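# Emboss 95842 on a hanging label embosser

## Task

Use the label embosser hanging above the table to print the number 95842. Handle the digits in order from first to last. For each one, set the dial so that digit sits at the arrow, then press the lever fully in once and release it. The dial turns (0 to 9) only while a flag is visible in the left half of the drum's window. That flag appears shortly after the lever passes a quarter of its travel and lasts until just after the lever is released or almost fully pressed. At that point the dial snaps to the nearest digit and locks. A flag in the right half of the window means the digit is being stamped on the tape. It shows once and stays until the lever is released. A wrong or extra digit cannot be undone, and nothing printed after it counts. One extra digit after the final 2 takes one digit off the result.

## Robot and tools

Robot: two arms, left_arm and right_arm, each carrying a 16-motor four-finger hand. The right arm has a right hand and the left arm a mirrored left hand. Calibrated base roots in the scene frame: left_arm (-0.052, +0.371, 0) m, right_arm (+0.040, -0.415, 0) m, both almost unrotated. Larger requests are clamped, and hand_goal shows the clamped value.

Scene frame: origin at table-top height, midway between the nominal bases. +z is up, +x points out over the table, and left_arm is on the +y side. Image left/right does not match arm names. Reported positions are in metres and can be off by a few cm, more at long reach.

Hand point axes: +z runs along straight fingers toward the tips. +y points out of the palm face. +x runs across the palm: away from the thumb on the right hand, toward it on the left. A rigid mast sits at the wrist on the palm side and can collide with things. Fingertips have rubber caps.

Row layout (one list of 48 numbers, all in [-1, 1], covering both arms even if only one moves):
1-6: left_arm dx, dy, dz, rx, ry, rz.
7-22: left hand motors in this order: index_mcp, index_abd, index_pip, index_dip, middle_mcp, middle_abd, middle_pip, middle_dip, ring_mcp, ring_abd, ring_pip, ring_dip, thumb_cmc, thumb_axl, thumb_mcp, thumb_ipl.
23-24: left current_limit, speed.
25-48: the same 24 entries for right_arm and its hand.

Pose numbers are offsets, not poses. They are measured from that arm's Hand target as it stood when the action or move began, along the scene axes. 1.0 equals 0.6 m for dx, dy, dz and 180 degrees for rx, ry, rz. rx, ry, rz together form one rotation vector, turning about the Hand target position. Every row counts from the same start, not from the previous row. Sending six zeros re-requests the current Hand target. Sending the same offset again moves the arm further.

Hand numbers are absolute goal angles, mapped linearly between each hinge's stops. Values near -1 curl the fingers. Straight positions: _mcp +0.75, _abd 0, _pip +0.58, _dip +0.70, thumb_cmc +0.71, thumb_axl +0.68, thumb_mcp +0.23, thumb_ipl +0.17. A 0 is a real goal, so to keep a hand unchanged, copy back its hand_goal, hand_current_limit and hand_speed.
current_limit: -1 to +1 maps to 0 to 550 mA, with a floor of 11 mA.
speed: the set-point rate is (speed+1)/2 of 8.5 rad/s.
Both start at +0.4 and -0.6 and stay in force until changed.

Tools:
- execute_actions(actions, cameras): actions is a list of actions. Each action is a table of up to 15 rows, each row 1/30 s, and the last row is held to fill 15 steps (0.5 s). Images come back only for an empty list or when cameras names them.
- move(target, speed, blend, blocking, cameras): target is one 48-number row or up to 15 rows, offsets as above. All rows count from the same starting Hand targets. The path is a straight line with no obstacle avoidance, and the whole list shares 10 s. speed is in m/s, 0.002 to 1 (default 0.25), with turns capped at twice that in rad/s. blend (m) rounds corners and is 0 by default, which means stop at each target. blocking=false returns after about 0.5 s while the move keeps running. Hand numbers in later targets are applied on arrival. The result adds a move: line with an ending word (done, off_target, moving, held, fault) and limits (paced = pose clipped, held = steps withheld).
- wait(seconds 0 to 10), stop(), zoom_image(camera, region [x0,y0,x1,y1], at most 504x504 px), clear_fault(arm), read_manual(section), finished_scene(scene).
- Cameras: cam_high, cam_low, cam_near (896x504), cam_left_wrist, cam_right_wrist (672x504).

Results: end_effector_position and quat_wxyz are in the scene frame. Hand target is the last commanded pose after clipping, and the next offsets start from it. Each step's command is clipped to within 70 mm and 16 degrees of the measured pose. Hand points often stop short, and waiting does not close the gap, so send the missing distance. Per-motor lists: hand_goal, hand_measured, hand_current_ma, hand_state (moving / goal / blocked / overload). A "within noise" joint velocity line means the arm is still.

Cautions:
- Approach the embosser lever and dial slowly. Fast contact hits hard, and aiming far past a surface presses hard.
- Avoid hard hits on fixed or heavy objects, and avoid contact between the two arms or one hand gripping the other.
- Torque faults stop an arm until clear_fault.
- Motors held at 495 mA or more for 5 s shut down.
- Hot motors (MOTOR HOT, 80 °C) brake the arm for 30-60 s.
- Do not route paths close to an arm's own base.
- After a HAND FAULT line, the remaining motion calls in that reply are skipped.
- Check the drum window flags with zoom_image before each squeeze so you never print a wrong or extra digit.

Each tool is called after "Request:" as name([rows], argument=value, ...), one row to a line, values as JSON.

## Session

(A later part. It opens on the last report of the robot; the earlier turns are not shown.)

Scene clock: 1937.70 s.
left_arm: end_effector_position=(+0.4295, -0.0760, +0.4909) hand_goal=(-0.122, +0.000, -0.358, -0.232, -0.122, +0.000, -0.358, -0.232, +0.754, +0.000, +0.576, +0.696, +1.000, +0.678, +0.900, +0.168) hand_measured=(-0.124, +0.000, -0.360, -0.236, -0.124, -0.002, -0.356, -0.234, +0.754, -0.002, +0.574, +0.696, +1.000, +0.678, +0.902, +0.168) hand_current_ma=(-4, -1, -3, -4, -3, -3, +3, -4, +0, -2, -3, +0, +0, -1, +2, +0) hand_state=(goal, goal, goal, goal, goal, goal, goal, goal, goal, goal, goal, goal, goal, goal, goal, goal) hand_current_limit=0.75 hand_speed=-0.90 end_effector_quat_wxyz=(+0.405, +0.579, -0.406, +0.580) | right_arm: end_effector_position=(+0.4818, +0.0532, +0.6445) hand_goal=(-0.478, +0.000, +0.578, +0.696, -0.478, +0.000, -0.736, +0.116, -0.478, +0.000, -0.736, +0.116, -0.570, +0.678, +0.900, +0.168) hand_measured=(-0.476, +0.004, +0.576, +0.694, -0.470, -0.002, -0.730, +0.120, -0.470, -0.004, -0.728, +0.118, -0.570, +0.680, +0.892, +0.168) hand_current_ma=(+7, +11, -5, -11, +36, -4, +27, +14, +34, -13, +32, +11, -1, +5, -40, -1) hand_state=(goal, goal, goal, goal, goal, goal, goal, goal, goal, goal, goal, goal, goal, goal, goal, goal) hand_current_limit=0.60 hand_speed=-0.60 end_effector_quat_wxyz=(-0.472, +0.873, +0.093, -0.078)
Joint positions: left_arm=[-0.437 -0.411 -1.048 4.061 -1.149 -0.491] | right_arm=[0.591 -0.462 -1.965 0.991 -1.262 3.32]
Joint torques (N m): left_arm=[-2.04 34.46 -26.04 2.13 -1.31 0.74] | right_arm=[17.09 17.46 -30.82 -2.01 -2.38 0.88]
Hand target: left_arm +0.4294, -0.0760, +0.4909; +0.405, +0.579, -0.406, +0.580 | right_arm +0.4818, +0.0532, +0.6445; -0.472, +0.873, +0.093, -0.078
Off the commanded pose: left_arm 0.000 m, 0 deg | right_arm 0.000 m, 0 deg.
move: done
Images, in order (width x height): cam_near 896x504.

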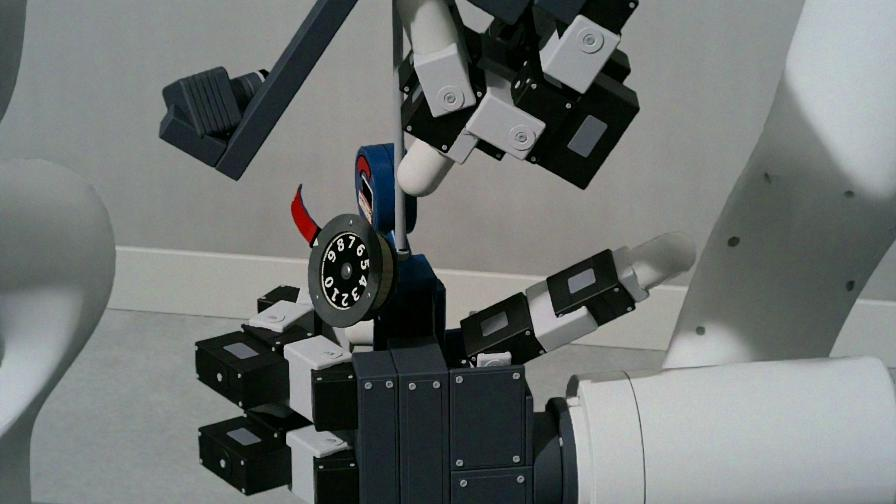

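Request:
move(target=[0,0,0,0,0,0,-0.274,0,-0.518,-0.39,-0.288,0,-0.532,-0.406,0.754,0,0.576,0.696,1.0,0.678,0.9,0.168,0.75,-0.9,0,0,0,0,0,0,-0.479,0,0.577,0.696,-0.479,0,-0.737,0.116,-0.479,0,-0.737,0.116,-0.571,0.678,0.9,0.168,0.6,-0.6], speed=0.05, cameras=["cam_near"])

Request:
zoom_image(camera="cam_near", region=[290, 150, 450, 330])

Scene clock: 1946.07 s.
left_arm: end_effector_position=(+0.4295, -0.0760, +0.4909) hand_goal=(-0.274, +0.000, -0.518, -0.390, -0.288, +0.000, -0.532, -0.406, +0.754, +0.000, +0.576, +0.696, +1.000, +0.678, +0.900, +0.168) hand_measured=(-0.208, +0.000, -0.420, -0.314, -0.198, +0.000, -0.398, -0.312, +0.754, -0.002, +0.574, +0.696, +1.000, +0.678, +0.902, +0.168) hand_current_ma=(+219, -1, +338, +241, +330, +0, +481, +327, +0, -2, -3, +0, +0, -1, +2, +0) hand_state=(blocked, goal, blocked, blocked, blocked, goal, blocked, blocked, goal, goal, goal, goal, goal, goal, goal, goal) hand_current_limit=0.75 hand_speed=-0.90 end_effector_quat_wxyz=(+0.405, +0.579, -0.406, +0.580) | right_arm: end_effector_position=(+0.4818, +0.0532, +0.6445) hand_goal=(-0.478, +0.000, +0.578, +0.696, -0.478, +0.000, -0.736, +0.116, -0.478, +0.000, -0.736, +0.116, -0.570, +0.678, +0.900, +0.168) hand_measured=(-0.476, +0.004, +0.576, +0.694, -0.470, -0.002, -0.730, +0.120, -0.470, -0.004, -0.728, +0.118, -0.570, +0.680, +0.892, +0.168) hand_current_ma=(+7, +11, -5, -11, +36, -4, +27, +14, +34, -13, +32, +11, -1, +5, -40, -1) hand_state=(goal, goal, goal, goal, goal, goal, goal, goal, goal, goal, goal, goal, goal, goal, goal, goal) hand_current_limit=0.60 hand_speed=-0.60 end_effector_quat_wxyz=(-0.472, +0.873, +0.093, -0.078)
Joint positions: left_arm=[-0.437 -0.411 -1.048 4.061 -1.149 -0.491] | right_arm=[0.591 -0.462 -1.965 0.991 -1.262 3.32]
Joint torques (N m): left_arm=[-4.84 34.52 -26.01 2.19 -1.01 0.77] | right_arm=[15.52 19.51 -31.07 -1.82 -2.68 0.71]
Hand target: left_arm +0.4294, -0.0760, +0.4909; +0.405, +0.579, -0.406, +0.580 | right_arm +0.4818, +0.0532, +0.6445; -0.472, +0.873, +0.093, -0.078
Off the commanded pose: left_arm 0.000 m, 0 deg | right_arm 0.000 m, 0 deg.
move: done
Images, in order (width x height): cam_near 896x504.

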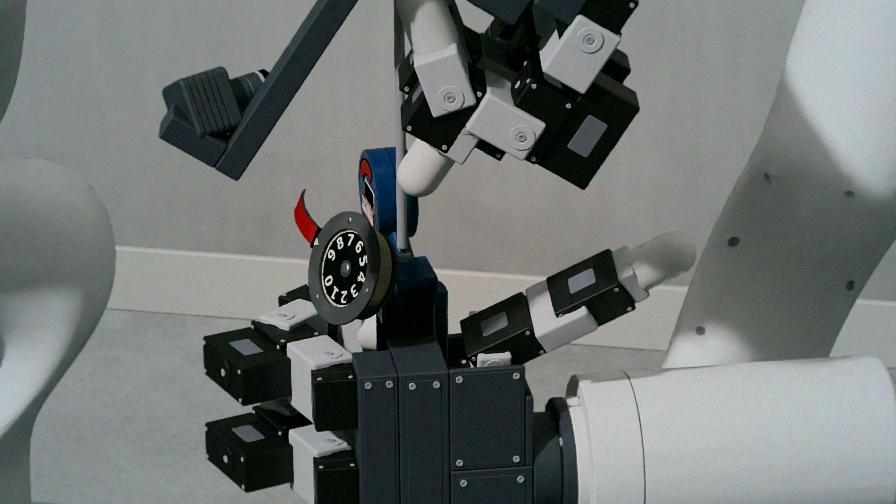

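Scaled by 2.800 from the camera's 896x504 image, which has a finer 1280x720 frame.

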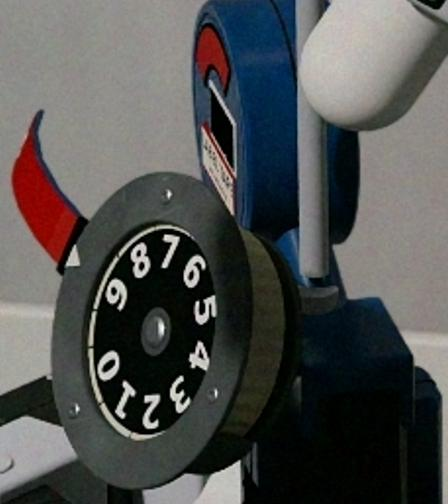

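Request:
move(target=[0,0,0,0,0,0,-0.295,0,-0.54,-0.415,-0.31,0,-0.555,-0.43,0.754,0,0.576,0.696,1.0,0.678,0.9,0.168,0.78,-0.9,0,0,0,0,0,0,-0.479,0,0.577,0.696,-0.479,0,-0.737,0.116,-0.479,0,-0.737,0.116,-0.571,0.678,0.9,0.168,0.6,-0.6], speed=0.05, cameras=["cam_near"])

Request:
zoom_image(camera="cam_near", region=[290, 150, 450, 330])

Scene clock: 1952.13 s.
left_arm: end_effector_position=(+0.4295, -0.0760, +0.4909) hand_goal=(-0.294, +0.000, -0.540, -0.414, -0.310, +0.000, -0.554, -0.430, +0.754, +0.000, +0.576, +0.696, +1.000, +0.678, +0.900, +0.168) hand_measured=(-0.216, +0.000, -0.422, -0.322, -0.212, +0.000, -0.398, -0.328, +0.754, -0.002, +0.574, +0.696, +1.000, +0.678, +0.902, +0.168) hand_current_ma=(+275, +0, +429, +312, +365, +0, +489, +362, +0, -2, -3, +0, +0, -1, +2, +0) hand_state=(blocked, goal, blocked, blocked, blocked, goal, blocked, blocked, goal, goal, goal, goal, goal, goal, goal, goal) hand_current_limit=0.78 hand_speed=-0.90 end_effector_quat_wxyz=(+0.405, +0.579, -0.406, +0.580) | right_arm: end_effector_position=(+0.4818, +0.0532, +0.6445) hand_goal=(-0.478, +0.000, +0.578, +0.696, -0.478, +0.000, -0.736, +0.116, -0.478, +0.000, -0.736, +0.116, -0.570, +0.678, +0.900, +0.168) hand_measured=(-0.476, +0.004, +0.576, +0.694, -0.470, -0.002, -0.730, +0.120, -0.470, -0.004, -0.728, +0.118, -0.570, +0.680, +0.892, +0.168) hand_current_ma=(+7, +11, -5, -11, +36, -4, +27, +14, +34, -13, +32, +11, -1, +5, -40, -1) hand_state=(goal, goal, goal, goal, goal, goal, goal, goal, goal, goal, goal, goal, goal, goal, goal, goal) hand_current_limit=0.60 hand_speed=-0.60 end_effector_quat_wxyz=(-0.472, +0.873, +0.093, -0.078)
Joint positions: left_arm=[-0.437 -0.411 -1.048 4.061 -1.149 -0.491] | right_arm=[0.591 -0.462 -1.965 0.991 -1.262 3.32]
Joint torques (N m): left_arm=[-6.62 34.95 -25.84 2.15 -0.86 0.73] | right_arm=[14.73 18.94 -30.68 -1.6 -2.56 0.65]
Hand target: left_arm +0.4294, -0.0760, +0.4909; +0.405, +0.579, -0.406, +0.580 | right_arm +0.4818, +0.0532, +0.6445; -0.472, +0.873, +0.093, -0.078
Off the commanded pose: left_arm 0.000 m, 0 deg | right_arm 0.000 m, 0 deg.
move: done
Images, in order (width x height): cam_near 896x504.

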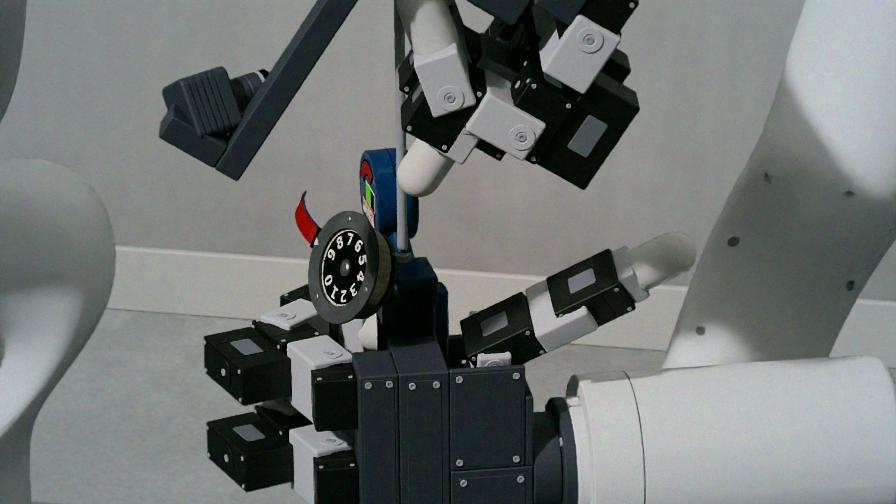

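Scaled by 2.800 from the camera's 896x504 image, which has a finer 1280x720 frame.

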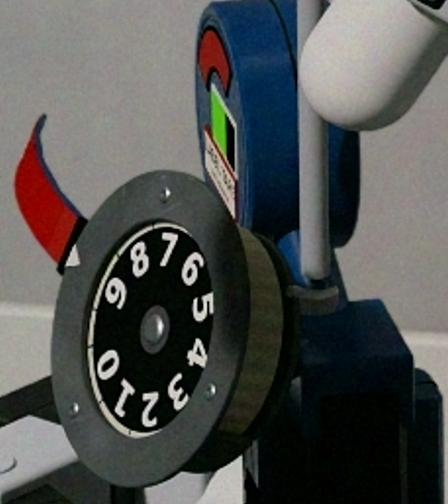

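Request:
move(target=[0,0,0,0,0,0,-0.298,0,-0.542,-0.418,-0.314,0,-0.558,-0.434,0.754,0,0.576,0.696,1.0,0.678,0.9,0.168,0.78,-0.9,0.0153,-0.0073,-0.0292,0,0,0,-0.479,0,0.577,0.696,-0.479,0,-0.737,0.116,-0.479,0,-0.737,0.116,-0.571,0.678,0.9,0.168,0.6,-0.6], speed=0.03, cameras=["cam_near"])

Request:
zoom_image(camera="cam_near", region=[290, 165, 450, 325])

Scene clock: 1970.50 s.
left_arm: end_effector_position=(+0.4295, -0.0760, +0.4909) hand_goal=(-0.298, +0.000, -0.542, -0.418, -0.314, +0.000, -0.558, -0.434, +0.754, +0.000, +0.576, +0.696, +1.000, +0.678, +0.900, +0.168) hand_measured=(-0.216, +0.000, -0.422, -0.324, -0.214, +0.000, -0.398, -0.328, +0.754, -0.002, +0.574, +0.696, +1.000, +0.678, +0.902, +0.168) hand_current_ma=(+289, +0, +438, +326, +378, +1, +490, +374, +0, -2, -3, +0, +0, -1, +2, +0) hand_state=(blocked, goal, blocked, blocked, blocked, goal, blocked, blocked, goal, goal, goal, goal, goal, goal, goal, goal) hand_current_limit=0.78 hand_speed=-0.90 end_effector_quat_wxyz=(+0.405, +0.579, -0.406, +0.580) | right_arm: end_effector_position=(+0.4909, +0.0488, +0.6270) hand_goal=(-0.478, +0.000, +0.578, +0.696, -0.478, +0.000, -0.736, +0.116, -0.478, +0.000, -0.736, +0.116, -0.570, +0.678, +0.900, +0.168) hand_measured=(-0.476, +0.004, +0.576, +0.694, -0.470, -0.002, -0.730, +0.120, -0.470, -0.004, -0.728, +0.118, -0.570, +0.680, +0.892, +0.168) hand_current_ma=(+7, +11, -5, -11, +36, -4, +27, +14, +34, -13, +32, +11, -1, +5, -40, -1) hand_state=(goal, goal, goal, goal, goal, goal, goal, goal, goal, goal, goal, goal, goal, goal, goal, goal) hand_current_limit=0.60 hand_speed=-0.60 end_effector_quat_wxyz=(-0.472, +0.873, +0.093, -0.078)
Joint positions: left_arm=[-0.437 -0.411 -1.048 4.061 -1.149 -0.491] | right_arm=[0.576 -0.465 -1.929 1.003 -1.253 3.278]
Joint torques (N m): left_arm=[-7.75 33.91 -25.68 1.94 -0.77 0.81] | right_arm=[-15.09 18.5 -18.81 4.04 2.95 -0.95]
Hand target: left_arm +0.4294, -0.0760, +0.4909; +0.405, +0.579, -0.406, +0.580 | right_arm +0.4909, +0.0488, +0.6270; -0.472, +0.873, +0.093, -0.078
Off the commanded pose: left_arm 0.000 m, 0 deg | right_arm 0.000 m, 0 deg.
move: done
Images, in order (width x height): cam_near 896x504.

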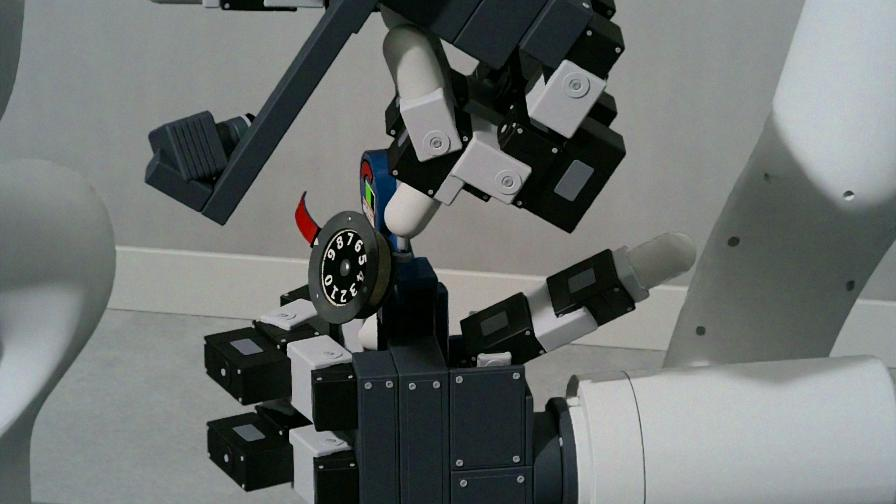

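Scaled by 3.150 from the camera's 896x504 image, which has a finer 1280x720 frame.

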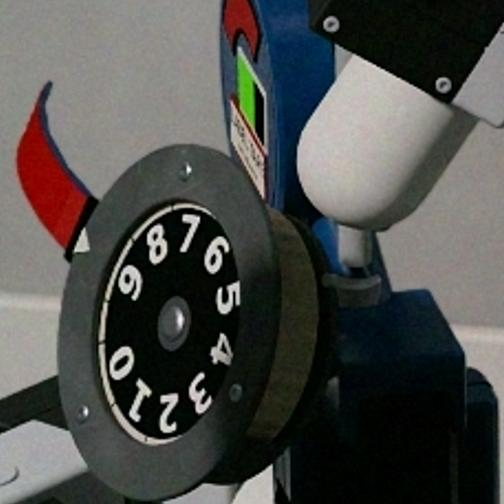

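Request:
move([
  [0,0,0,0,0,0,-0.298,0,-0.542,-0.418,-0.314,0,-0.558,-0.434,0.754,0,0.576,0.696,1.0,0.678,0.9,0.168,0.78,-0.9,0.0008,-0.0064,-0.0099,0,0,0,-0.479,0,0.577,0.696,-0.479,0,-0.737,0.116,-0.479,0,-0.737,0.116,-0.571,0.678,0.9,0.168,0.6,-0.6],
  [0,0,0,0,0,0,-0.298,0,-0.542,-0.418,-0.314,0,-0.558,-0.434,0.754,0,0.576,0.696,1.0,0.678,0.9,0.168,0.78,-0.9,-0.0092,-0.0130,-0.0066,0,0,0,-0.479,0,0.577,0.696,-0.479,0,-0.737,0.116,-0.479,0,-0.737,0.116,-0.571,0.678,0.9,0.168,0.6,-0.6],
  [0,0,0,0,0,0,-0.298,0,-0.542,-0.418,-0.314,0,-0.558,-0.434,0.754,0,0.576,0.696,1.0,0.678,0.9,0.168,0.78,-0.9,-0.0180,-0.0206,-0.0062,0,0,0,-0.479,0,0.577,0.696,-0.479,0,-0.737,0.116,-0.479,0,-0.737,0.116,-0.571,0.678,0.9,0.168,0.6,-0.6],
], speed=[0.015, 0.015, 0.015], blend=0.0005, cameras=["cam_near"])

Request:
zoom_image(camera="cam_near", region=[290, 165, 450, 325])

Scene clock: 1983.43 s.
left_arm: end_effector_position=(+0.4295, -0.0760, +0.4909) hand_goal=(-0.298, +0.000, -0.542, -0.418, -0.314, +0.000, -0.558, -0.434, +0.754, +0.000, +0.576, +0.696, +1.000, +0.678, +0.900, +0.168) hand_measured=(-0.218, +0.000, -0.424, -0.334, -0.232, +0.002, -0.398, -0.328, +0.754, -0.002, +0.574, +0.696, +1.000, +0.678, +0.902, +0.168) hand_current_ma=(+285, +0, +432, +282, +286, +1, +490, +374, +0, -2, -3, +0, +0, -1, +2, +0) hand_state=(blocked, goal, blocked, blocked, blocked, goal, blocked, blocked, goal, goal, goal, goal, goal, goal, goal, goal) hand_current_limit=0.78 hand_speed=-0.90 end_effector_quat_wxyz=(+0.405, +0.579, -0.406, +0.580) | right_arm: end_effector_position=(+0.4801, +0.0364, +0.6232) hand_goal=(-0.478, +0.000, +0.578, +0.696, -0.478, +0.000, -0.736, +0.116, -0.478, +0.000, -0.736, +0.116, -0.570, +0.678, +0.900, +0.168) hand_measured=(-0.472, -0.004, +0.578, +0.694, -0.470, -0.002, -0.730, +0.120, -0.470, -0.004, -0.728, +0.118, -0.570, +0.680, +0.892, +0.168) hand_current_ma=(+22, -16, +3, -5, +36, -4, +27, +14, +34, -13, +32, +11, -1, +5, -40, -1) hand_state=(goal, goal, goal, goal, goal, goal, goal, goal, goal, goal, goal, goal, goal, goal, goal, goal) hand_current_limit=0.60 hand_speed=-0.60 end_effector_quat_wxyz=(-0.472, +0.873, +0.093, -0.078)
Joint positions: left_arm=[-0.437 -0.411 -1.048 4.061 -1.149 -0.491] | right_arm=[0.569 -0.412 -1.848 1.011 -1.244 3.248]
Joint torques (N m): left_arm=[-9.81 33.72 -25.72 1.96 -0.62 0.84] | right_arm=[-16.61 37.24 -18.6 4.28 2.95 -0.77]
Hand target: left_arm +0.4294, -0.0760, +0.4909; +0.405, +0.579, -0.406, +0.580 | right_arm +0.4801, +0.0364, +0.6232; -0.472, +0.873, +0.093, -0.078
Off the commanded pose: left_arm 0.000 m, 0 deg | right_arm 0.000 m, 0 deg.
move: done
Images, in order (width x height): cam_near 896x504.

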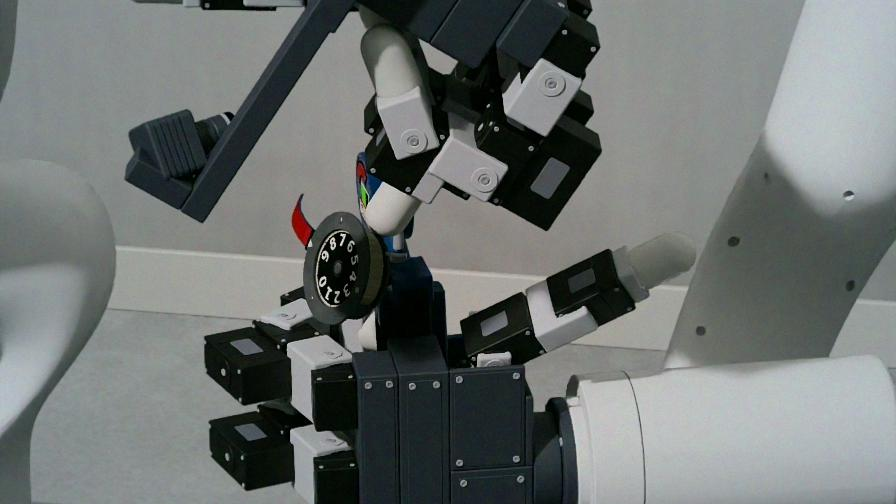

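Scaled by 3.150 from the camera's 896x504 image, which has a finer 1280x720 frame.

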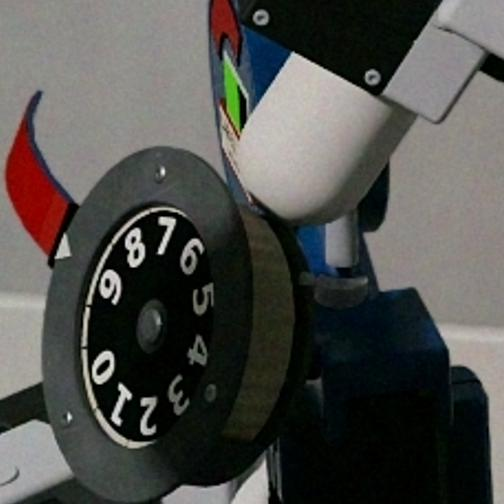

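Request:
move([
  [0,0,0,0,0,0,-0.298,0,-0.542,-0.418,-0.314,0,-0.558,-0.434,0.754,0,0.576,0.696,1.0,0.678,0.9,0.168,0.78,-0.9,-0.0032,0.0038,0.0105,0,0,0,-0.479,0,0.577,0.696,-0.479,0,-0.737,0.116,-0.479,0,-0.737,0.116,-0.571,0.678,0.9,0.168,0.6,-0.6],
  [0,0,0,0,0,0,-0.298,0,-0.542,-0.418,-0.314,0,-0.558,-0.434,0.754,0,0.576,0.696,1.0,0.678,0.9,0.168,0.78,-0.9,0.0232,0.0127,0.0105,0,0,0,-0.479,0,0.577,0.696,-0.479,0,-0.737,0.116,-0.479,0,-0.737,0.116,-0.571,0.678,0.9,0.168,0.6,-0.6],
  [0,0,0,0,0,0,-0.298,0,-0.542,-0.418,-0.314,0,-0.558,-0.434,0.754,0,0.576,0.696,1.0,0.678,0.9,0.168,0.78,-0.9,0.0225,0.0072,-0.0022,0,0,0,-0.479,0,0.577,0.696,-0.479,0,-0.737,0.116,-0.479,0,-0.737,0.116,-0.571,0.678,0.9,0.168,0.6,-0.6],
  [0,0,0,0,0,0,-0.298,0,-0.542,-0.418,-0.314,0,-0.558,-0.434,0.754,0,0.576,0.696,1.0,0.678,0.9,0.168,0.78,-0.9,0.0125,0.0010,0.0010,0,0,0,-0.479,0,0.577,0.696,-0.479,0,-0.737,0.116,-0.479,0,-0.737,0.116,-0.571,0.678,0.9,0.168,0.6,-0.6],
  [0,0,0,0,0,0,-0.298,0,-0.542,-0.418,-0.314,0,-0.558,-0.434,0.754,0,0.576,0.696,1.0,0.678,0.9,0.168,0.78,-0.9,0.0035,-0.0063,0.0015,0,0,0,-0.479,0,0.577,0.696,-0.479,0,-0.737,0.116,-0.479,0,-0.737,0.116,-0.571,0.678,0.9,0.168,0.6,-0.6],
], speed=[0.03, 0.03, 0.015, 0.015, 0.015], blend=0.0008, cameras=["cam_near"])

Request:
zoom_image(camera="cam_near", region=[290, 165, 450, 325])

Scene clock: 2007.33 s.
left_arm: end_effector_position=(+0.4294, -0.0760, +0.4909) hand_goal=(-0.298, +0.000, -0.542, -0.418, -0.314, +0.000, -0.558, -0.434, +0.754, +0.000, +0.576, +0.696, +1.000, +0.678, +0.900, +0.168) hand_measured=(-0.218, +0.000, -0.424, -0.338, -0.240, +0.002, -0.398, -0.328, +0.754, -0.002, +0.574, +0.696, +1.000, +0.678, +0.902, +0.168) hand_current_ma=(+285, +0, +426, +265, +253, +1, +489, +374, +0, -2, -3, +0, +0, -1, +2, +0) hand_state=(blocked, goal, blocked, blocked, blocked, goal, blocked, blocked, goal, goal, goal, goal, goal, goal, goal, goal) hand_current_limit=0.78 hand_speed=-0.90 end_effector_quat_wxyz=(+0.405, +0.579, -0.406, +0.580) | right_arm: end_effector_position=(+0.4822, +0.0327, +0.6241) hand_goal=(-0.478, +0.000, +0.578, +0.696, -0.478, +0.000, -0.736, +0.116, -0.478, +0.000, -0.736, +0.116, -0.570, +0.678, +0.900, +0.168) hand_measured=(-0.482, -0.012, +0.574, +0.694, -0.470, -0.002, -0.730, +0.120, -0.470, -0.004, -0.728, +0.118, -0.570, +0.680, +0.892, +0.168) hand_current_ma=(-18, -41, -13, -5, +36, -4, +27, +14, +34, -13, +32, +11, -1, +5, -40, -1) hand_state=(goal, goal, goal, goal, goal, goal, goal, goal, goal, goal, goal, goal, goal, goal, goal, goal) hand_current_limit=0.60 hand_speed=-0.60 end_effector_quat_wxyz=(-0.472, +0.873, +0.093, -0.078)
Joint positions: left_arm=[-0.437 -0.411 -1.048 4.061 -1.149 -0.491] | right_arm=[0.562 -0.412 -1.85 1.011 -1.251 3.246]
Joint torques (N m): left_arm=[-10.29 34.41 -25.55 2.16 -0.32 0.75] | right_arm=[-16.54 36.55 -17.46 4.37 2.87 -0.99]
Hand target: left_arm +0.4294, -0.0760, +0.4909; +0.405, +0.579, -0.406, +0.580 | right_arm +0.4822, +0.0326, +0.6241; -0.472, +0.873, +0.093, -0.078
Off the commanded pose: left_arm 0.000 m, 0 deg | right_arm 0.000 m, 0 deg.
move: done
Images, in order (width x height): cam_near 896x504.

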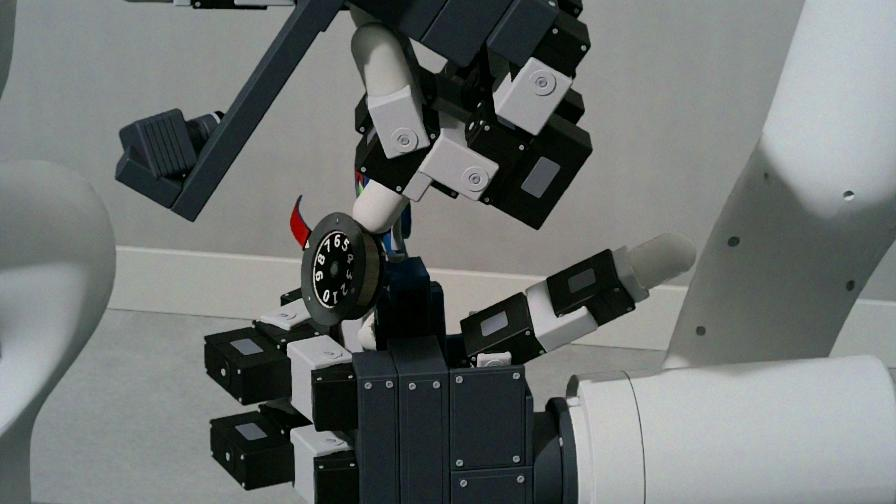

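Scaled by 3.150 from the camera's 896x504 image, which has a finer 1280x720 frame.

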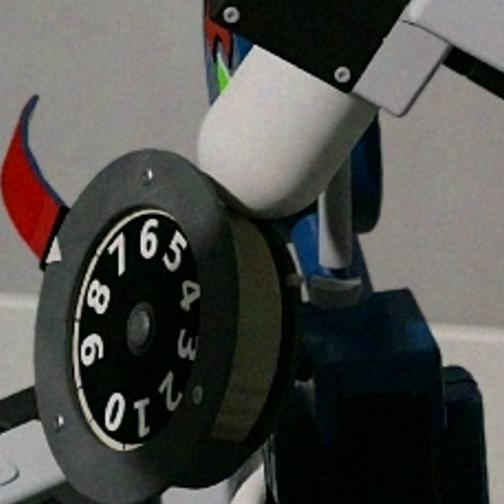

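Request:
move([
  [0,0,0,0,0,0,-0.298,0,-0.542,-0.418,-0.314,0,-0.558,-0.434,0.754,0,0.576,0.696,1.0,0.678,0.9,0.168,0.78,-0.9,-0.0032,0.0038,0.0105,0,0,0,-0.479,0,0.577,0.696,-0.479,0,-0.737,0.116,-0.479,0,-0.737,0.116,-0.571,0.678,0.9,0.168,0.6,-0.6],
  [0,0,0,0,0,0,-0.298,0,-0.542,-0.418,-0.314,0,-0.558,-0.434,0.754,0,0.576,0.696,1.0,0.678,0.9,0.168,0.78,-0.9,0.0200,0.0163,0.0078,0,0,0,-0.479,0,0.577,0.696,-0.479,0,-0.737,0.116,-0.479,0,-0.737,0.116,-0.571,0.678,0.9,0.168,0.6,-0.6],
  [0,0,0,0,0,0,-0.298,0,-0.542,-0.418,-0.314,0,-0.558,-0.434,0.754,0,0.576,0.696,1.0,0.678,0.9,0.168,0.78,-0.9,0.0193,0.0108,-0.0037,0,0,0,-0.479,0,0.577,0.696,-0.479,0,-0.737,0.116,-0.479,0,-0.737,0.116,-0.571,0.678,0.9,0.168,0.6,-0.6],
  [0,0,0,0,0,0,-0.298,0,-0.542,-0.418,-0.314,0,-0.558,-0.434,0.754,0,0.576,0.696,1.0,0.678,0.9,0.168,0.78,-0.9,0.0093,0.0047,-0.0005,0,0,0,-0.479,0,0.577,0.696,-0.479,0,-0.737,0.116,-0.479,0,-0.737,0.116,-0.571,0.678,0.9,0.168,0.6,-0.6],
  [0,0,0,0,0,0,-0.298,0,-0.542,-0.418,-0.314,0,-0.558,-0.434,0.754,0,0.576,0.696,1.0,0.678,0.9,0.168,0.78,-0.9,0.0003,-0.0027,0,0,0,0,-0.479,0,0.577,0.696,-0.479,0,-0.737,0.116,-0.479,0,-0.737,0.116,-0.571,0.678,0.9,0.168,0.6,-0.6],
], speed=[0.03, 0.03, 0.015, 0.015, 0.015], blend=0.0008, cameras=["cam_near"])

Request:
zoom_image(camera="cam_near", region=[290, 165, 450, 325])

Scene clock: 2027.10 s.
left_arm: end_effector_position=(+0.4294, -0.0760, +0.4909) hand_goal=(-0.298, +0.000, -0.542, -0.418, -0.314, +0.000, -0.558, -0.434, +0.754, +0.000, +0.576, +0.696, +1.000, +0.678, +0.900, +0.168) hand_measured=(-0.218, +0.000, -0.426, -0.340, -0.246, +0.002, -0.398, -0.328, +0.754, -0.002, +0.574, +0.696, +1.000, +0.678, +0.902, +0.168) hand_current_ma=(+285, +0, +424, +251, +232, +1, +490, +374, +0, -2, -3, +0, +0, -1, +2, +0) hand_state=(blocked, goal, blocked, blocked, blocked, goal, blocked, blocked, goal, goal, goal, goal, goal, goal, goal, goal) hand_current_limit=0.78 hand_speed=-0.90 end_effector_quat_wxyz=(+0.405, +0.579, -0.406, +0.580) | right_arm: end_effector_position=(+0.4824, +0.0310, +0.6241) hand_goal=(-0.478, +0.000, +0.578, +0.696, -0.478, +0.000, -0.736, +0.116, -0.478, +0.000, -0.736, +0.116, -0.570, +0.678, +0.900, +0.168) hand_measured=(-0.482, -0.012, +0.574, +0.694, -0.470, -0.002, -0.730, +0.120, -0.470, -0.004, -0.728, +0.118, -0.570, +0.680, +0.892, +0.168) hand_current_ma=(-20, -42, -14, -5, +36, -4, +27, +14, +34, -13, +32, +11, -1, +5, -40, -1) hand_state=(goal, goal, goal, goal, goal, goal, goal, goal, goal, goal, goal, goal, goal, goal, goal, goal) hand_current_limit=0.60 hand_speed=-0.60 end_effector_quat_wxyz=(-0.472, +0.873, +0.093, -0.078)
Joint positions: left_arm=[-0.437 -0.411 -1.048 4.061 -1.149 -0.491] | right_arm=[0.559 -0.41 -1.847 1.011 -1.253 3.244]
Joint torques (N m): left_arm=[-10.59 33.78 -25.8 1.91 -0.13 0.73] | right_arm=[-14.13 35.61 -16.35 3.91 2.85 -0.98]
Hand target: left_arm +0.4294, -0.0760, +0.4909; +0.405, +0.579, -0.406, +0.580 | right_arm +0.4824, +0.0310, +0.6241; -0.472, +0.873, +0.093, -0.078
Off the commanded pose: left_arm 0.000 m, 0 deg | right_arm 0.000 m, 0 deg.
move: done
Images, in order (width x height): cam_near 896x504.

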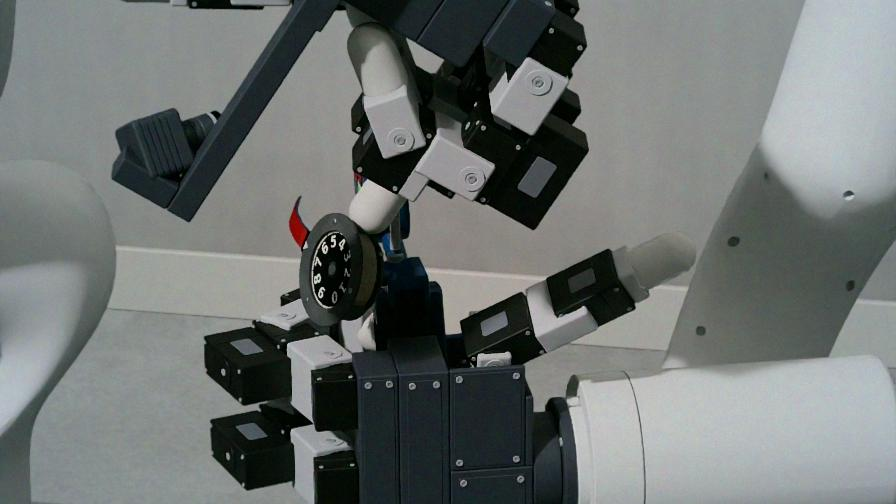

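Scaled by 3.150 from the camera's 896x504 image, which has a finer 1280x720 frame.

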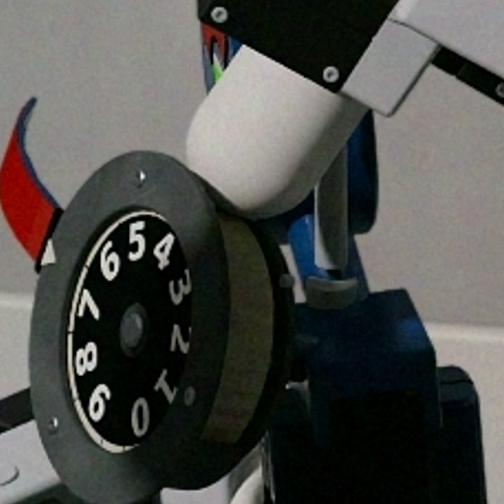

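Request:
move([
  [0,0,0,0,0,0,-0.298,0,-0.542,-0.418,-0.314,0,-0.558,-0.434,0.754,0,0.576,0.696,1.0,0.678,0.9,0.168,0.78,-0.9,-0.0032,0.0038,0.0105,0,0,0,-0.479,0,0.577,0.696,-0.479,0,-0.737,0.116,-0.479,0,-0.737,0.116,-0.571,0.678,0.9,0.168,0.6,-0.6],
  [0,0,0,0,0,0,-0.298,0,-0.542,-0.418,-0.314,0,-0.558,-0.434,0.754,0,0.576,0.696,1.0,0.678,0.9,0.168,0.78,-0.9,0.0200,0.0163,0.0078,0,0,0,-0.479,0,0.577,0.696,-0.479,0,-0.737,0.116,-0.479,0,-0.737,0.116,-0.571,0.678,0.9,0.168,0.6,-0.6],
  [0,0,0,0,0,0,-0.298,0,-0.542,-0.418,-0.314,0,-0.558,-0.434,0.754,0,0.576,0.696,1.0,0.678,0.9,0.168,0.78,-0.9,0.0193,0.0108,-0.0037,0,0,0,-0.479,0,0.577,0.696,-0.479,0,-0.737,0.116,-0.479,0,-0.737,0.116,-0.571,0.678,0.9,0.168,0.6,-0.6],
  [0,0,0,0,0,0,-0.298,0,-0.542,-0.418,-0.314,0,-0.558,-0.434,0.754,0,0.576,0.696,1.0,0.678,0.9,0.168,0.78,-0.9,0.0093,0.0047,-0.0005,0,0,0,-0.479,0,0.577,0.696,-0.479,0,-0.737,0.116,-0.479,0,-0.737,0.116,-0.571,0.678,0.9,0.168,0.6,-0.6],
  [0,0,0,0,0,0,-0.298,0,-0.542,-0.418,-0.314,0,-0.558,-0.434,0.754,0,0.576,0.696,1.0,0.678,0.9,0.168,0.78,-0.9,0.0003,-0.0027,0,0,0,0,-0.479,0,0.577,0.696,-0.479,0,-0.737,0.116,-0.479,0,-0.737,0.116,-0.571,0.678,0.9,0.168,0.6,-0.6],
  [0,0,0,0,0,0,-0.298,0,-0.542,-0.418,-0.314,0,-0.558,-0.434,0.754,0,0.576,0.696,1.0,0.678,0.9,0.168,0.78,-0.9,-0.0029,0.0011,0.0105,0,0,0,-0.479,0,0.577,0.696,-0.479,0,-0.737,0.116,-0.479,0,-0.737,0.116,-0.571,0.678,0.9,0.168,0.6,-0.6],
], speed=[0.03, 0.03, 0.015, 0.015, 0.015, 0.03], blend=0.0008, cameras=["cam_near"])

Request:
zoom_image(camera="cam_near", region=[290, 165, 450, 325])

Scene clock: 2039.97 s.
left_arm: end_effector_position=(+0.4294, -0.0760, +0.4909) hand_goal=(-0.298, +0.000, -0.542, -0.418, -0.314, +0.000, -0.558, -0.434, +0.754, +0.000, +0.576, +0.696, +1.000, +0.678, +0.900, +0.168) hand_measured=(-0.218, +0.000, -0.426, -0.344, -0.250, +0.000, -0.398, -0.328, +0.754, -0.002, +0.574, +0.696, +1.000, +0.678, +0.902, +0.168) hand_current_ma=(+285, +0, +420, +237, +211, +1, +490, +374, +0, -2, -3, +0, +0, -1, +2, +0) hand_state=(blocked, goal, blocked, blocked, blocked, goal, blocked, blocked, goal, goal, goal, goal, goal, goal, goal, goal) hand_current_limit=0.78 hand_speed=-0.90 end_effector_quat_wxyz=(+0.405, +0.579, -0.406, +0.580) | right_arm: end_effector_position=(+0.4807, +0.0317, +0.6305) hand_goal=(-0.478, +0.000, +0.578, +0.696, -0.478, +0.000, -0.736, +0.116, -0.478, +0.000, -0.736, +0.116, -0.570, +0.678, +0.900, +0.168) hand_measured=(-0.472, -0.004, +0.580, +0.694, -0.470, -0.002, -0.730, +0.120, -0.470, -0.004, -0.728, +0.118, -0.570, +0.680, +0.892, +0.168) hand_current_ma=(+24, -14, +5, -4, +36, -4, +27, +14, +34, -13, +32, +11, -1, +5, -40, -1) hand_state=(goal, goal, goal, goal, goal, goal, goal, goal, goal, goal, goal, goal, goal, goal, goal, goal) hand_current_limit=0.60 hand_speed=-0.60 end_effector_quat_wxyz=(-0.472, +0.873, +0.093, -0.078)
Joint positions: left_arm=[-0.437 -0.411 -1.048 4.061 -1.149 -0.491] | right_arm=[0.562 -0.41 -1.862 1.007 -1.258 3.258]
Joint torques (N m): left_arm=[-10.41 33.51 -25.85 1.82 0.1 0.71] | right_arm=[16.39 17.98 -31.88 -1.47 -2.58 0.73]
Hand target: left_arm +0.4294, -0.0760, +0.4909; +0.405, +0.579, -0.406, +0.580 | right_arm +0.4807, +0.0317, +0.6304; -0.472, +0.873, +0.093, -0.078
Off the commanded pose: left_arm 0.000 m, 0 deg | right_arm 0.000 m, 0 deg.
move: done
Images, in order (width x height): cam_near 896x504.

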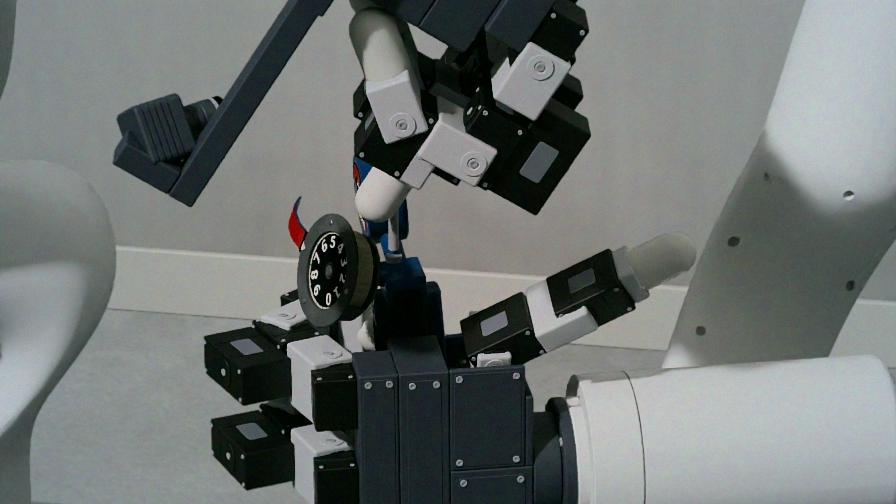

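Scaled by 3.150 from the camera's 896x504 image, which has a finer 1280x720 frame.

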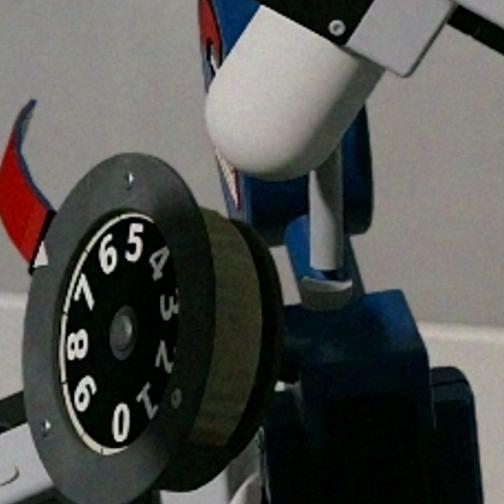

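Request:
move(target=[0,0,0,0,0,0,-0.298,0,-0.542,-0.418,-0.314,0,-0.558,-0.434,0.754,0,0.576,0.696,1.0,0.678,0.9,0.168,0.78,-0.9,0.0183,0.0183,0.0333,0,0,0,-0.479,0,0.577,0.696,-0.479,0,-0.737,0.116,-0.479,0,-0.737,0.116,-0.571,0.678,0.9,0.168,0.6,-0.6], speed=0.05, cameras=["cam_near","cam_left_wrist"])

Request:
zoom_image(camera="cam_near", region=[290, 145, 450, 325])

Scene clock: 2044.47 s.
left_arm: end_effector_position=(+0.4294, -0.0760, +0.4909) hand_goal=(-0.298, +0.000, -0.542, -0.418, -0.314, +0.000, -0.558, -0.434, +0.754, +0.000, +0.576, +0.696, +1.000, +0.678, +0.900, +0.168) hand_measured=(-0.218, +0.000, -0.426, -0.344, -0.250, +0.000, -0.398, -0.328, +0.754, -0.002, +0.574, +0.696, +1.000, +0.678, +0.902, +0.168) hand_current_ma=(+285, +0, +420, +237, +211, +1, +490, +374, +0, -2, -3, +0, +0, -1, +2, +0) hand_state=(blocked, goal, blocked, blocked, blocked, goal, blocked, blocked, goal, goal, goal, goal, goal, goal, goal, goal) hand_current_limit=0.78 hand_speed=-0.90 end_effector_quat_wxyz=(+0.405, +0.579, -0.406, +0.580) | right_arm: end_effector_position=(+0.4916, +0.0427, +0.6504) hand_goal=(-0.478, +0.000, +0.578, +0.696, -0.478, +0.000, -0.736, +0.116, -0.478, +0.000, -0.736, +0.116, -0.570, +0.678, +0.900, +0.168) hand_measured=(-0.472, -0.004, +0.580, +0.694, -0.470, -0.002, -0.730, +0.120, -0.470, -0.004, -0.728, +0.118, -0.570, +0.680, +0.892, +0.168) hand_current_ma=(+24, -14, +5, -4, +36, -4, +27, +14, +34, -13, +32, +11, -1, +5, -40, -1) hand_state=(goal, goal, goal, goal, goal, goal, goal, goal, goal, goal, goal, goal, goal, goal, goal, goal) hand_current_limit=0.60 hand_speed=-0.60 end_effector_quat_wxyz=(-0.472, +0.873, +0.093, -0.078)
Joint positions: left_arm=[-0.437 -0.411 -1.048 4.061 -1.149 -0.491] | right_arm=[0.567 -0.476 -1.999 0.988 -1.292 3.324]
Joint torques (N m): left_arm=[-10.24 33.8 -25.71 1.97 0.22 0.7] | right_arm=[15.99 19.16 -31.02 -1.47 -2.48 0.77]
Hand target: left_arm +0.4294, -0.0760, +0.4909; +0.405, +0.579, -0.406, +0.580 | right_arm +0.4917, +0.0427, +0.6504; -0.472, +0.873, +0.093, -0.078
Off the commanded pose: left_arm 0.000 m, 0 deg | right_arm 0.000 m, 0 deg.
move: done
Images, in order (width x height): cam_near 896x504, cam_left_wrist 672x504.

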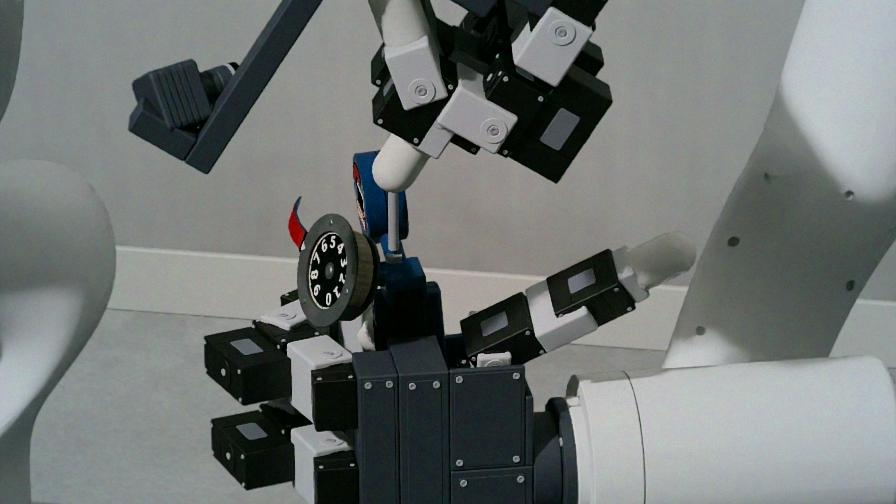

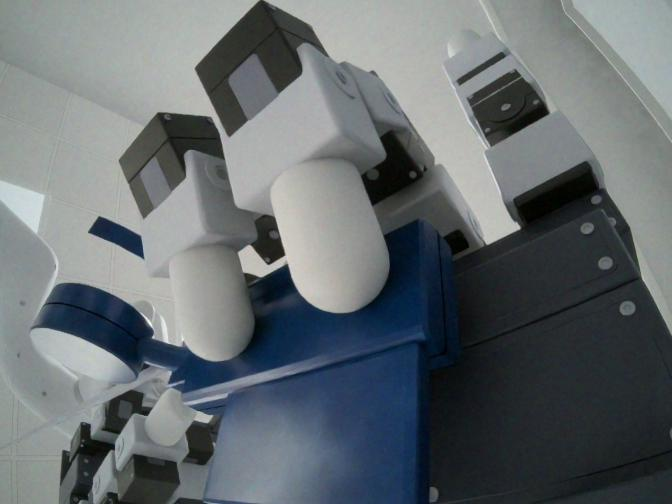

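Scaled by 2.800 from the camera's 896x504 image, which has a finer 1280x720 frame.

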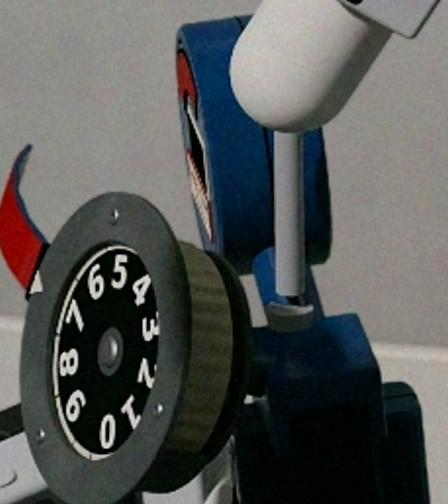

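Request:
zoom_image(camera="cam_near", region=[345, 150, 385, 240])

Scaled by 5.600 from the camera's 896x504 image, which has a finer 1280x720 frame.

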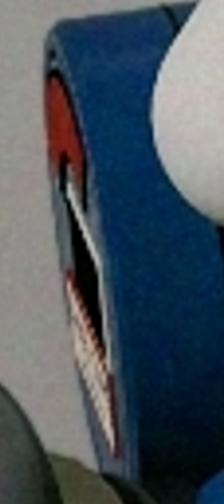

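Request:
move(target=[0,0,0,0,0,0,-0.123,0,-0.358,-0.232,-0.123,0,-0.358,-0.232,0.754,0,0.576,0.696,1.0,0.678,0.9,0.168,0.78,-0.9,0.0638,-0.0212,0.0493,0.0611,0.0938,-0.0857,-0.479,0,0.577,0.696,-0.479,0,-0.737,0.116,-0.479,0,-0.737,0.116,-0.571,0.678,0.9,0.168,0.6,-0.6], speed=0.1, cameras=["cam_near","cam_left_wrist"])

Request:
zoom_image(camera="cam_near", region=[290, 145, 450, 325])

Scene clock: 2095.03 s.
left_arm: end_effector_position=(+0.4294, -0.0760, +0.4909) hand_goal=(-0.122, +0.000, -0.358, -0.232, -0.122, +0.000, -0.358, -0.232, +0.754, +0.000, +0.576, +0.696, +1.000, +0.678, +0.900, +0.168) hand_measured=(-0.124, -0.002, -0.360, -0.236, -0.124, -0.002, -0.358, -0.234, +0.754, -0.002, +0.574, +0.696, +1.000, +0.678, +0.902, +0.168) hand_current_ma=(-4, -2, -3, -4, -3, -3, -1, -4, +0, -2, -3, +0, +0, -1, +2, +0) hand_state=(goal, goal, goal, goal, goal, goal, goal, goal, goal, goal, goal, goal, goal, goal, goal, goal) hand_current_limit=0.78 hand_speed=-0.90 end_effector_quat_wxyz=(+0.405, +0.579, -0.406, +0.580) | right_arm: end_effector_position=(+0.5299, +0.0299, +0.6800) hand_goal=(-0.478, +0.000, +0.578, +0.696, -0.478, +0.000, -0.736, +0.116, -0.478, +0.000, -0.736, +0.116, -0.570, +0.678, +0.900, +0.168) hand_measured=(-0.472, -0.004, +0.580, +0.694, -0.470, -0.002, -0.730, +0.120, -0.470, -0.004, -0.728, +0.118, -0.570, +0.680, +0.892, +0.168) hand_current_ma=(+24, -13, +5, -4, +36, -4, +27, +14, +34, -13, +32, +11, -1, +5, -40, -1) hand_state=(goal, goal, goal, goal, goal, goal, goal, goal, goal, goal, goal, goal, goal, goal, goal, goal) hand_current_limit=0.60 hand_speed=-0.60 end_effector_quat_wxyz=(-0.568, +0.808, -0.088, -0.132)
Joint positions: left_arm=[-0.437 -0.411 -1.048 4.061 -1.149 -0.491] | right_arm=[0.442 -0.489 -1.969 1.257 -1.235 3.495]
Joint torques (N m): left_arm=[-9.56 33.67 -25.76 1.71 0.41 0.71] | right_arm=[-15.3 40.1 -18.51 4.51 2.81 0.88]
Hand target: left_arm +0.4294, -0.0760, +0.4909; +0.405, +0.579, -0.406, +0.580 | right_arm +0.5299, +0.0299, +0.6800; -0.568, +0.808, -0.088, -0.132
Off the commanded pose: left_arm 0.000 m, 0 deg | right_arm 0.000 m, 0 deg.
move: done
Images, in order (width x height): cam_near 896x504, cam_left_wrist 672x504.

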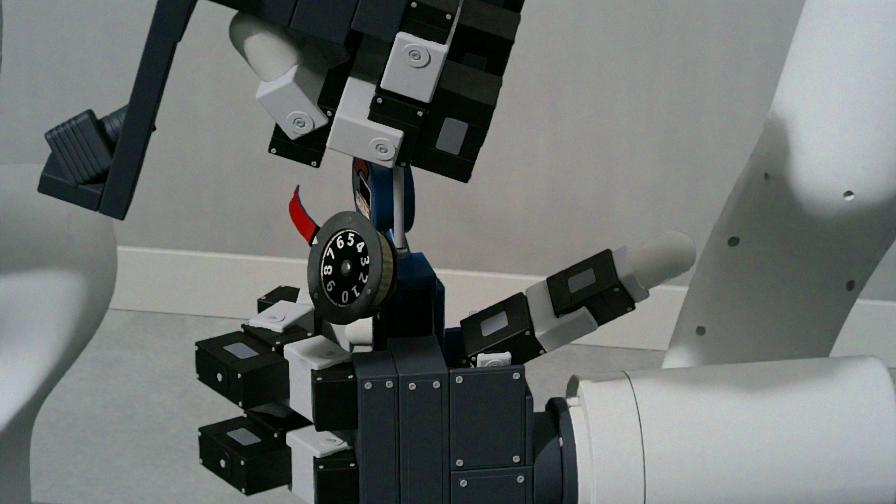

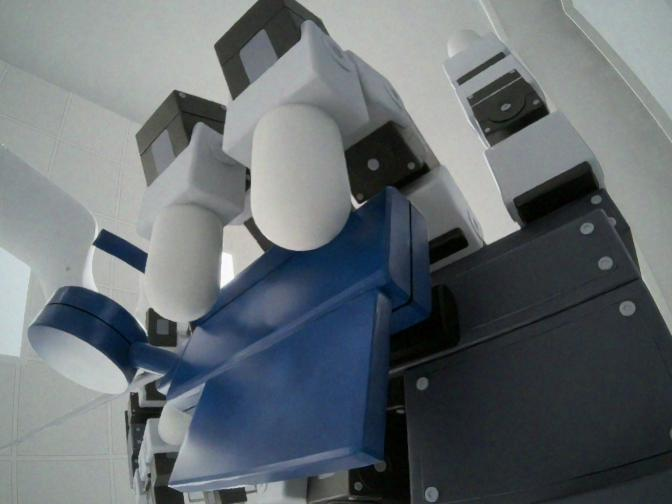

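Scaled by 2.800 from the camera's 896x504 image, which has a finer 1280x720 frame.

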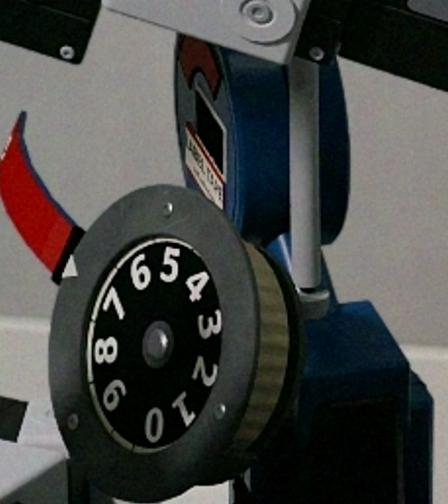

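Request:
move(target=[0,0,0,0,0,0,-0.30,0,-0.545,-0.42,-0.32,0,-0.56,-0.44,0.754,0,0.576,0.696,1.0,0.678,0.9,0.168,0.78,-0.9,0,0,0,0,0,0,-0.479,0,0.577,0.696,-0.479,0,-0.737,0.116,-0.479,0,-0.737,0.116,-0.571,0.678,0.9,0.168,0.6,-0.6], speed=0.1, cameras=["cam_near","cam_left_wrist"])

Request:
zoom_image(camera="cam_near", region=[290, 145, 450, 325])

Scene clock: 2106.60 s.
left_arm: end_effector_position=(+0.4294, -0.0760, +0.4909) hand_goal=(-0.300, +0.000, -0.544, -0.420, -0.320, +0.000, -0.560, -0.440, +0.754, +0.000, +0.576, +0.696, +1.000, +0.678, +0.900, +0.168) hand_measured=(-0.220, +0.000, -0.422, -0.326, -0.218, +0.000, -0.400, -0.332, +0.754, -0.002, +0.574, +0.696, +1.000, +0.678, +0.902, +0.168) hand_current_ma=(+285, +0, +450, +322, +381, +0, +490, +387, +0, -2, -3, +0, +0, -1, +2, +0) hand_state=(blocked, goal, blocked, blocked, blocked, goal, blocked, blocked, goal, goal, goal, goal, goal, goal, goal, goal) hand_current_limit=0.78 hand_speed=-0.90 end_effector_quat_wxyz=(+0.405, +0.579, -0.406, +0.580) | right_arm: end_effector_position=(+0.5299, +0.0299, +0.6800) hand_goal=(-0.478, +0.000, +0.578, +0.696, -0.478, +0.000, -0.736, +0.116, -0.478, +0.000, -0.736, +0.116, -0.570, +0.678, +0.900, +0.168) hand_measured=(-0.472, -0.004, +0.580, +0.694, -0.470, -0.002, -0.730, +0.120, -0.470, -0.004, -0.728, +0.118, -0.570, +0.680, +0.892, +0.168) hand_current_ma=(+24, -13, +5, -4, +36, -4, +27, +14, +34, -13, +32, +11, -1, +5, -40, -1) hand_state=(goal, goal, goal, goal, goal, goal, goal, goal, goal, goal, goal, goal, goal, goal, goal, goal) hand_current_limit=0.60 hand_speed=-0.60 end_effector_quat_wxyz=(-0.568, +0.808, -0.088, -0.132)
Joint positions: left_arm=[-0.437 -0.411 -1.048 4.061 -1.149 -0.491] | right_arm=[0.442 -0.489 -1.969 1.257 -1.235 3.495]
Joint torques (N m): left_arm=[-9.27 33.21 -25.68 1.65 0.86 0.7] | right_arm=[-14.14 39.59 -17.4 3.57 2.68 0.44]
Hand target: left_arm +0.4294, -0.0760, +0.4909; +0.405, +0.579, -0.406, +0.580 | right_arm +0.5299, +0.0299, +0.6800; -0.568, +0.808, -0.088, -0.132
Off the commanded pose: left_arm 0.000 m, 0 deg | right_arm 0.000 m, 0 deg.
move: done
Images, in order (width x height): cam_near 896x504, cam_left_wrist 672x504.

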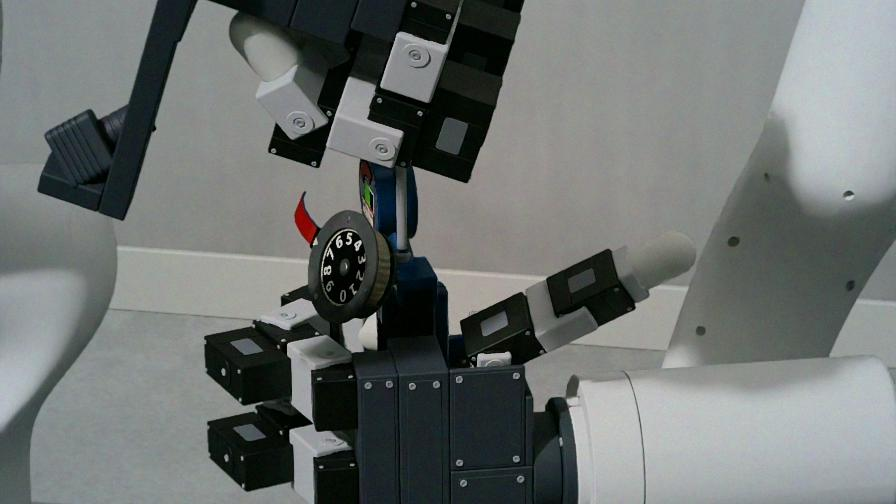

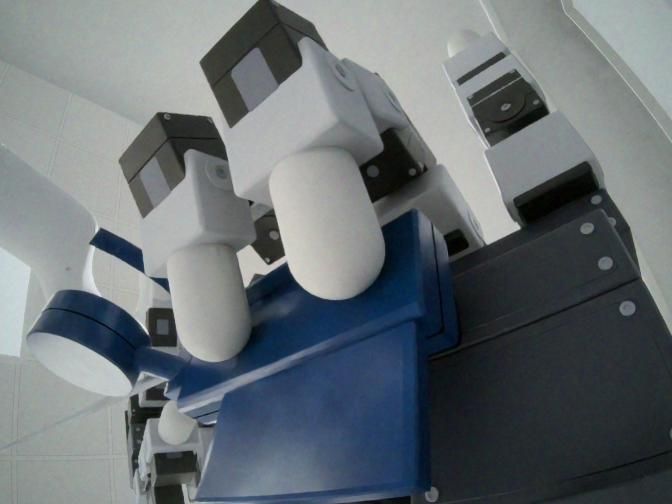

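Scaled by 2.800 from the camera's 896x504 image, which has a finer 1280x720 frame.

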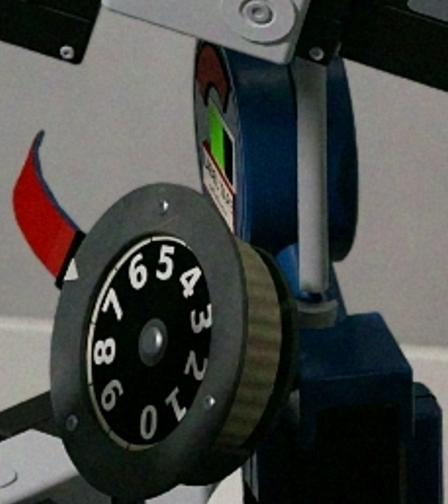

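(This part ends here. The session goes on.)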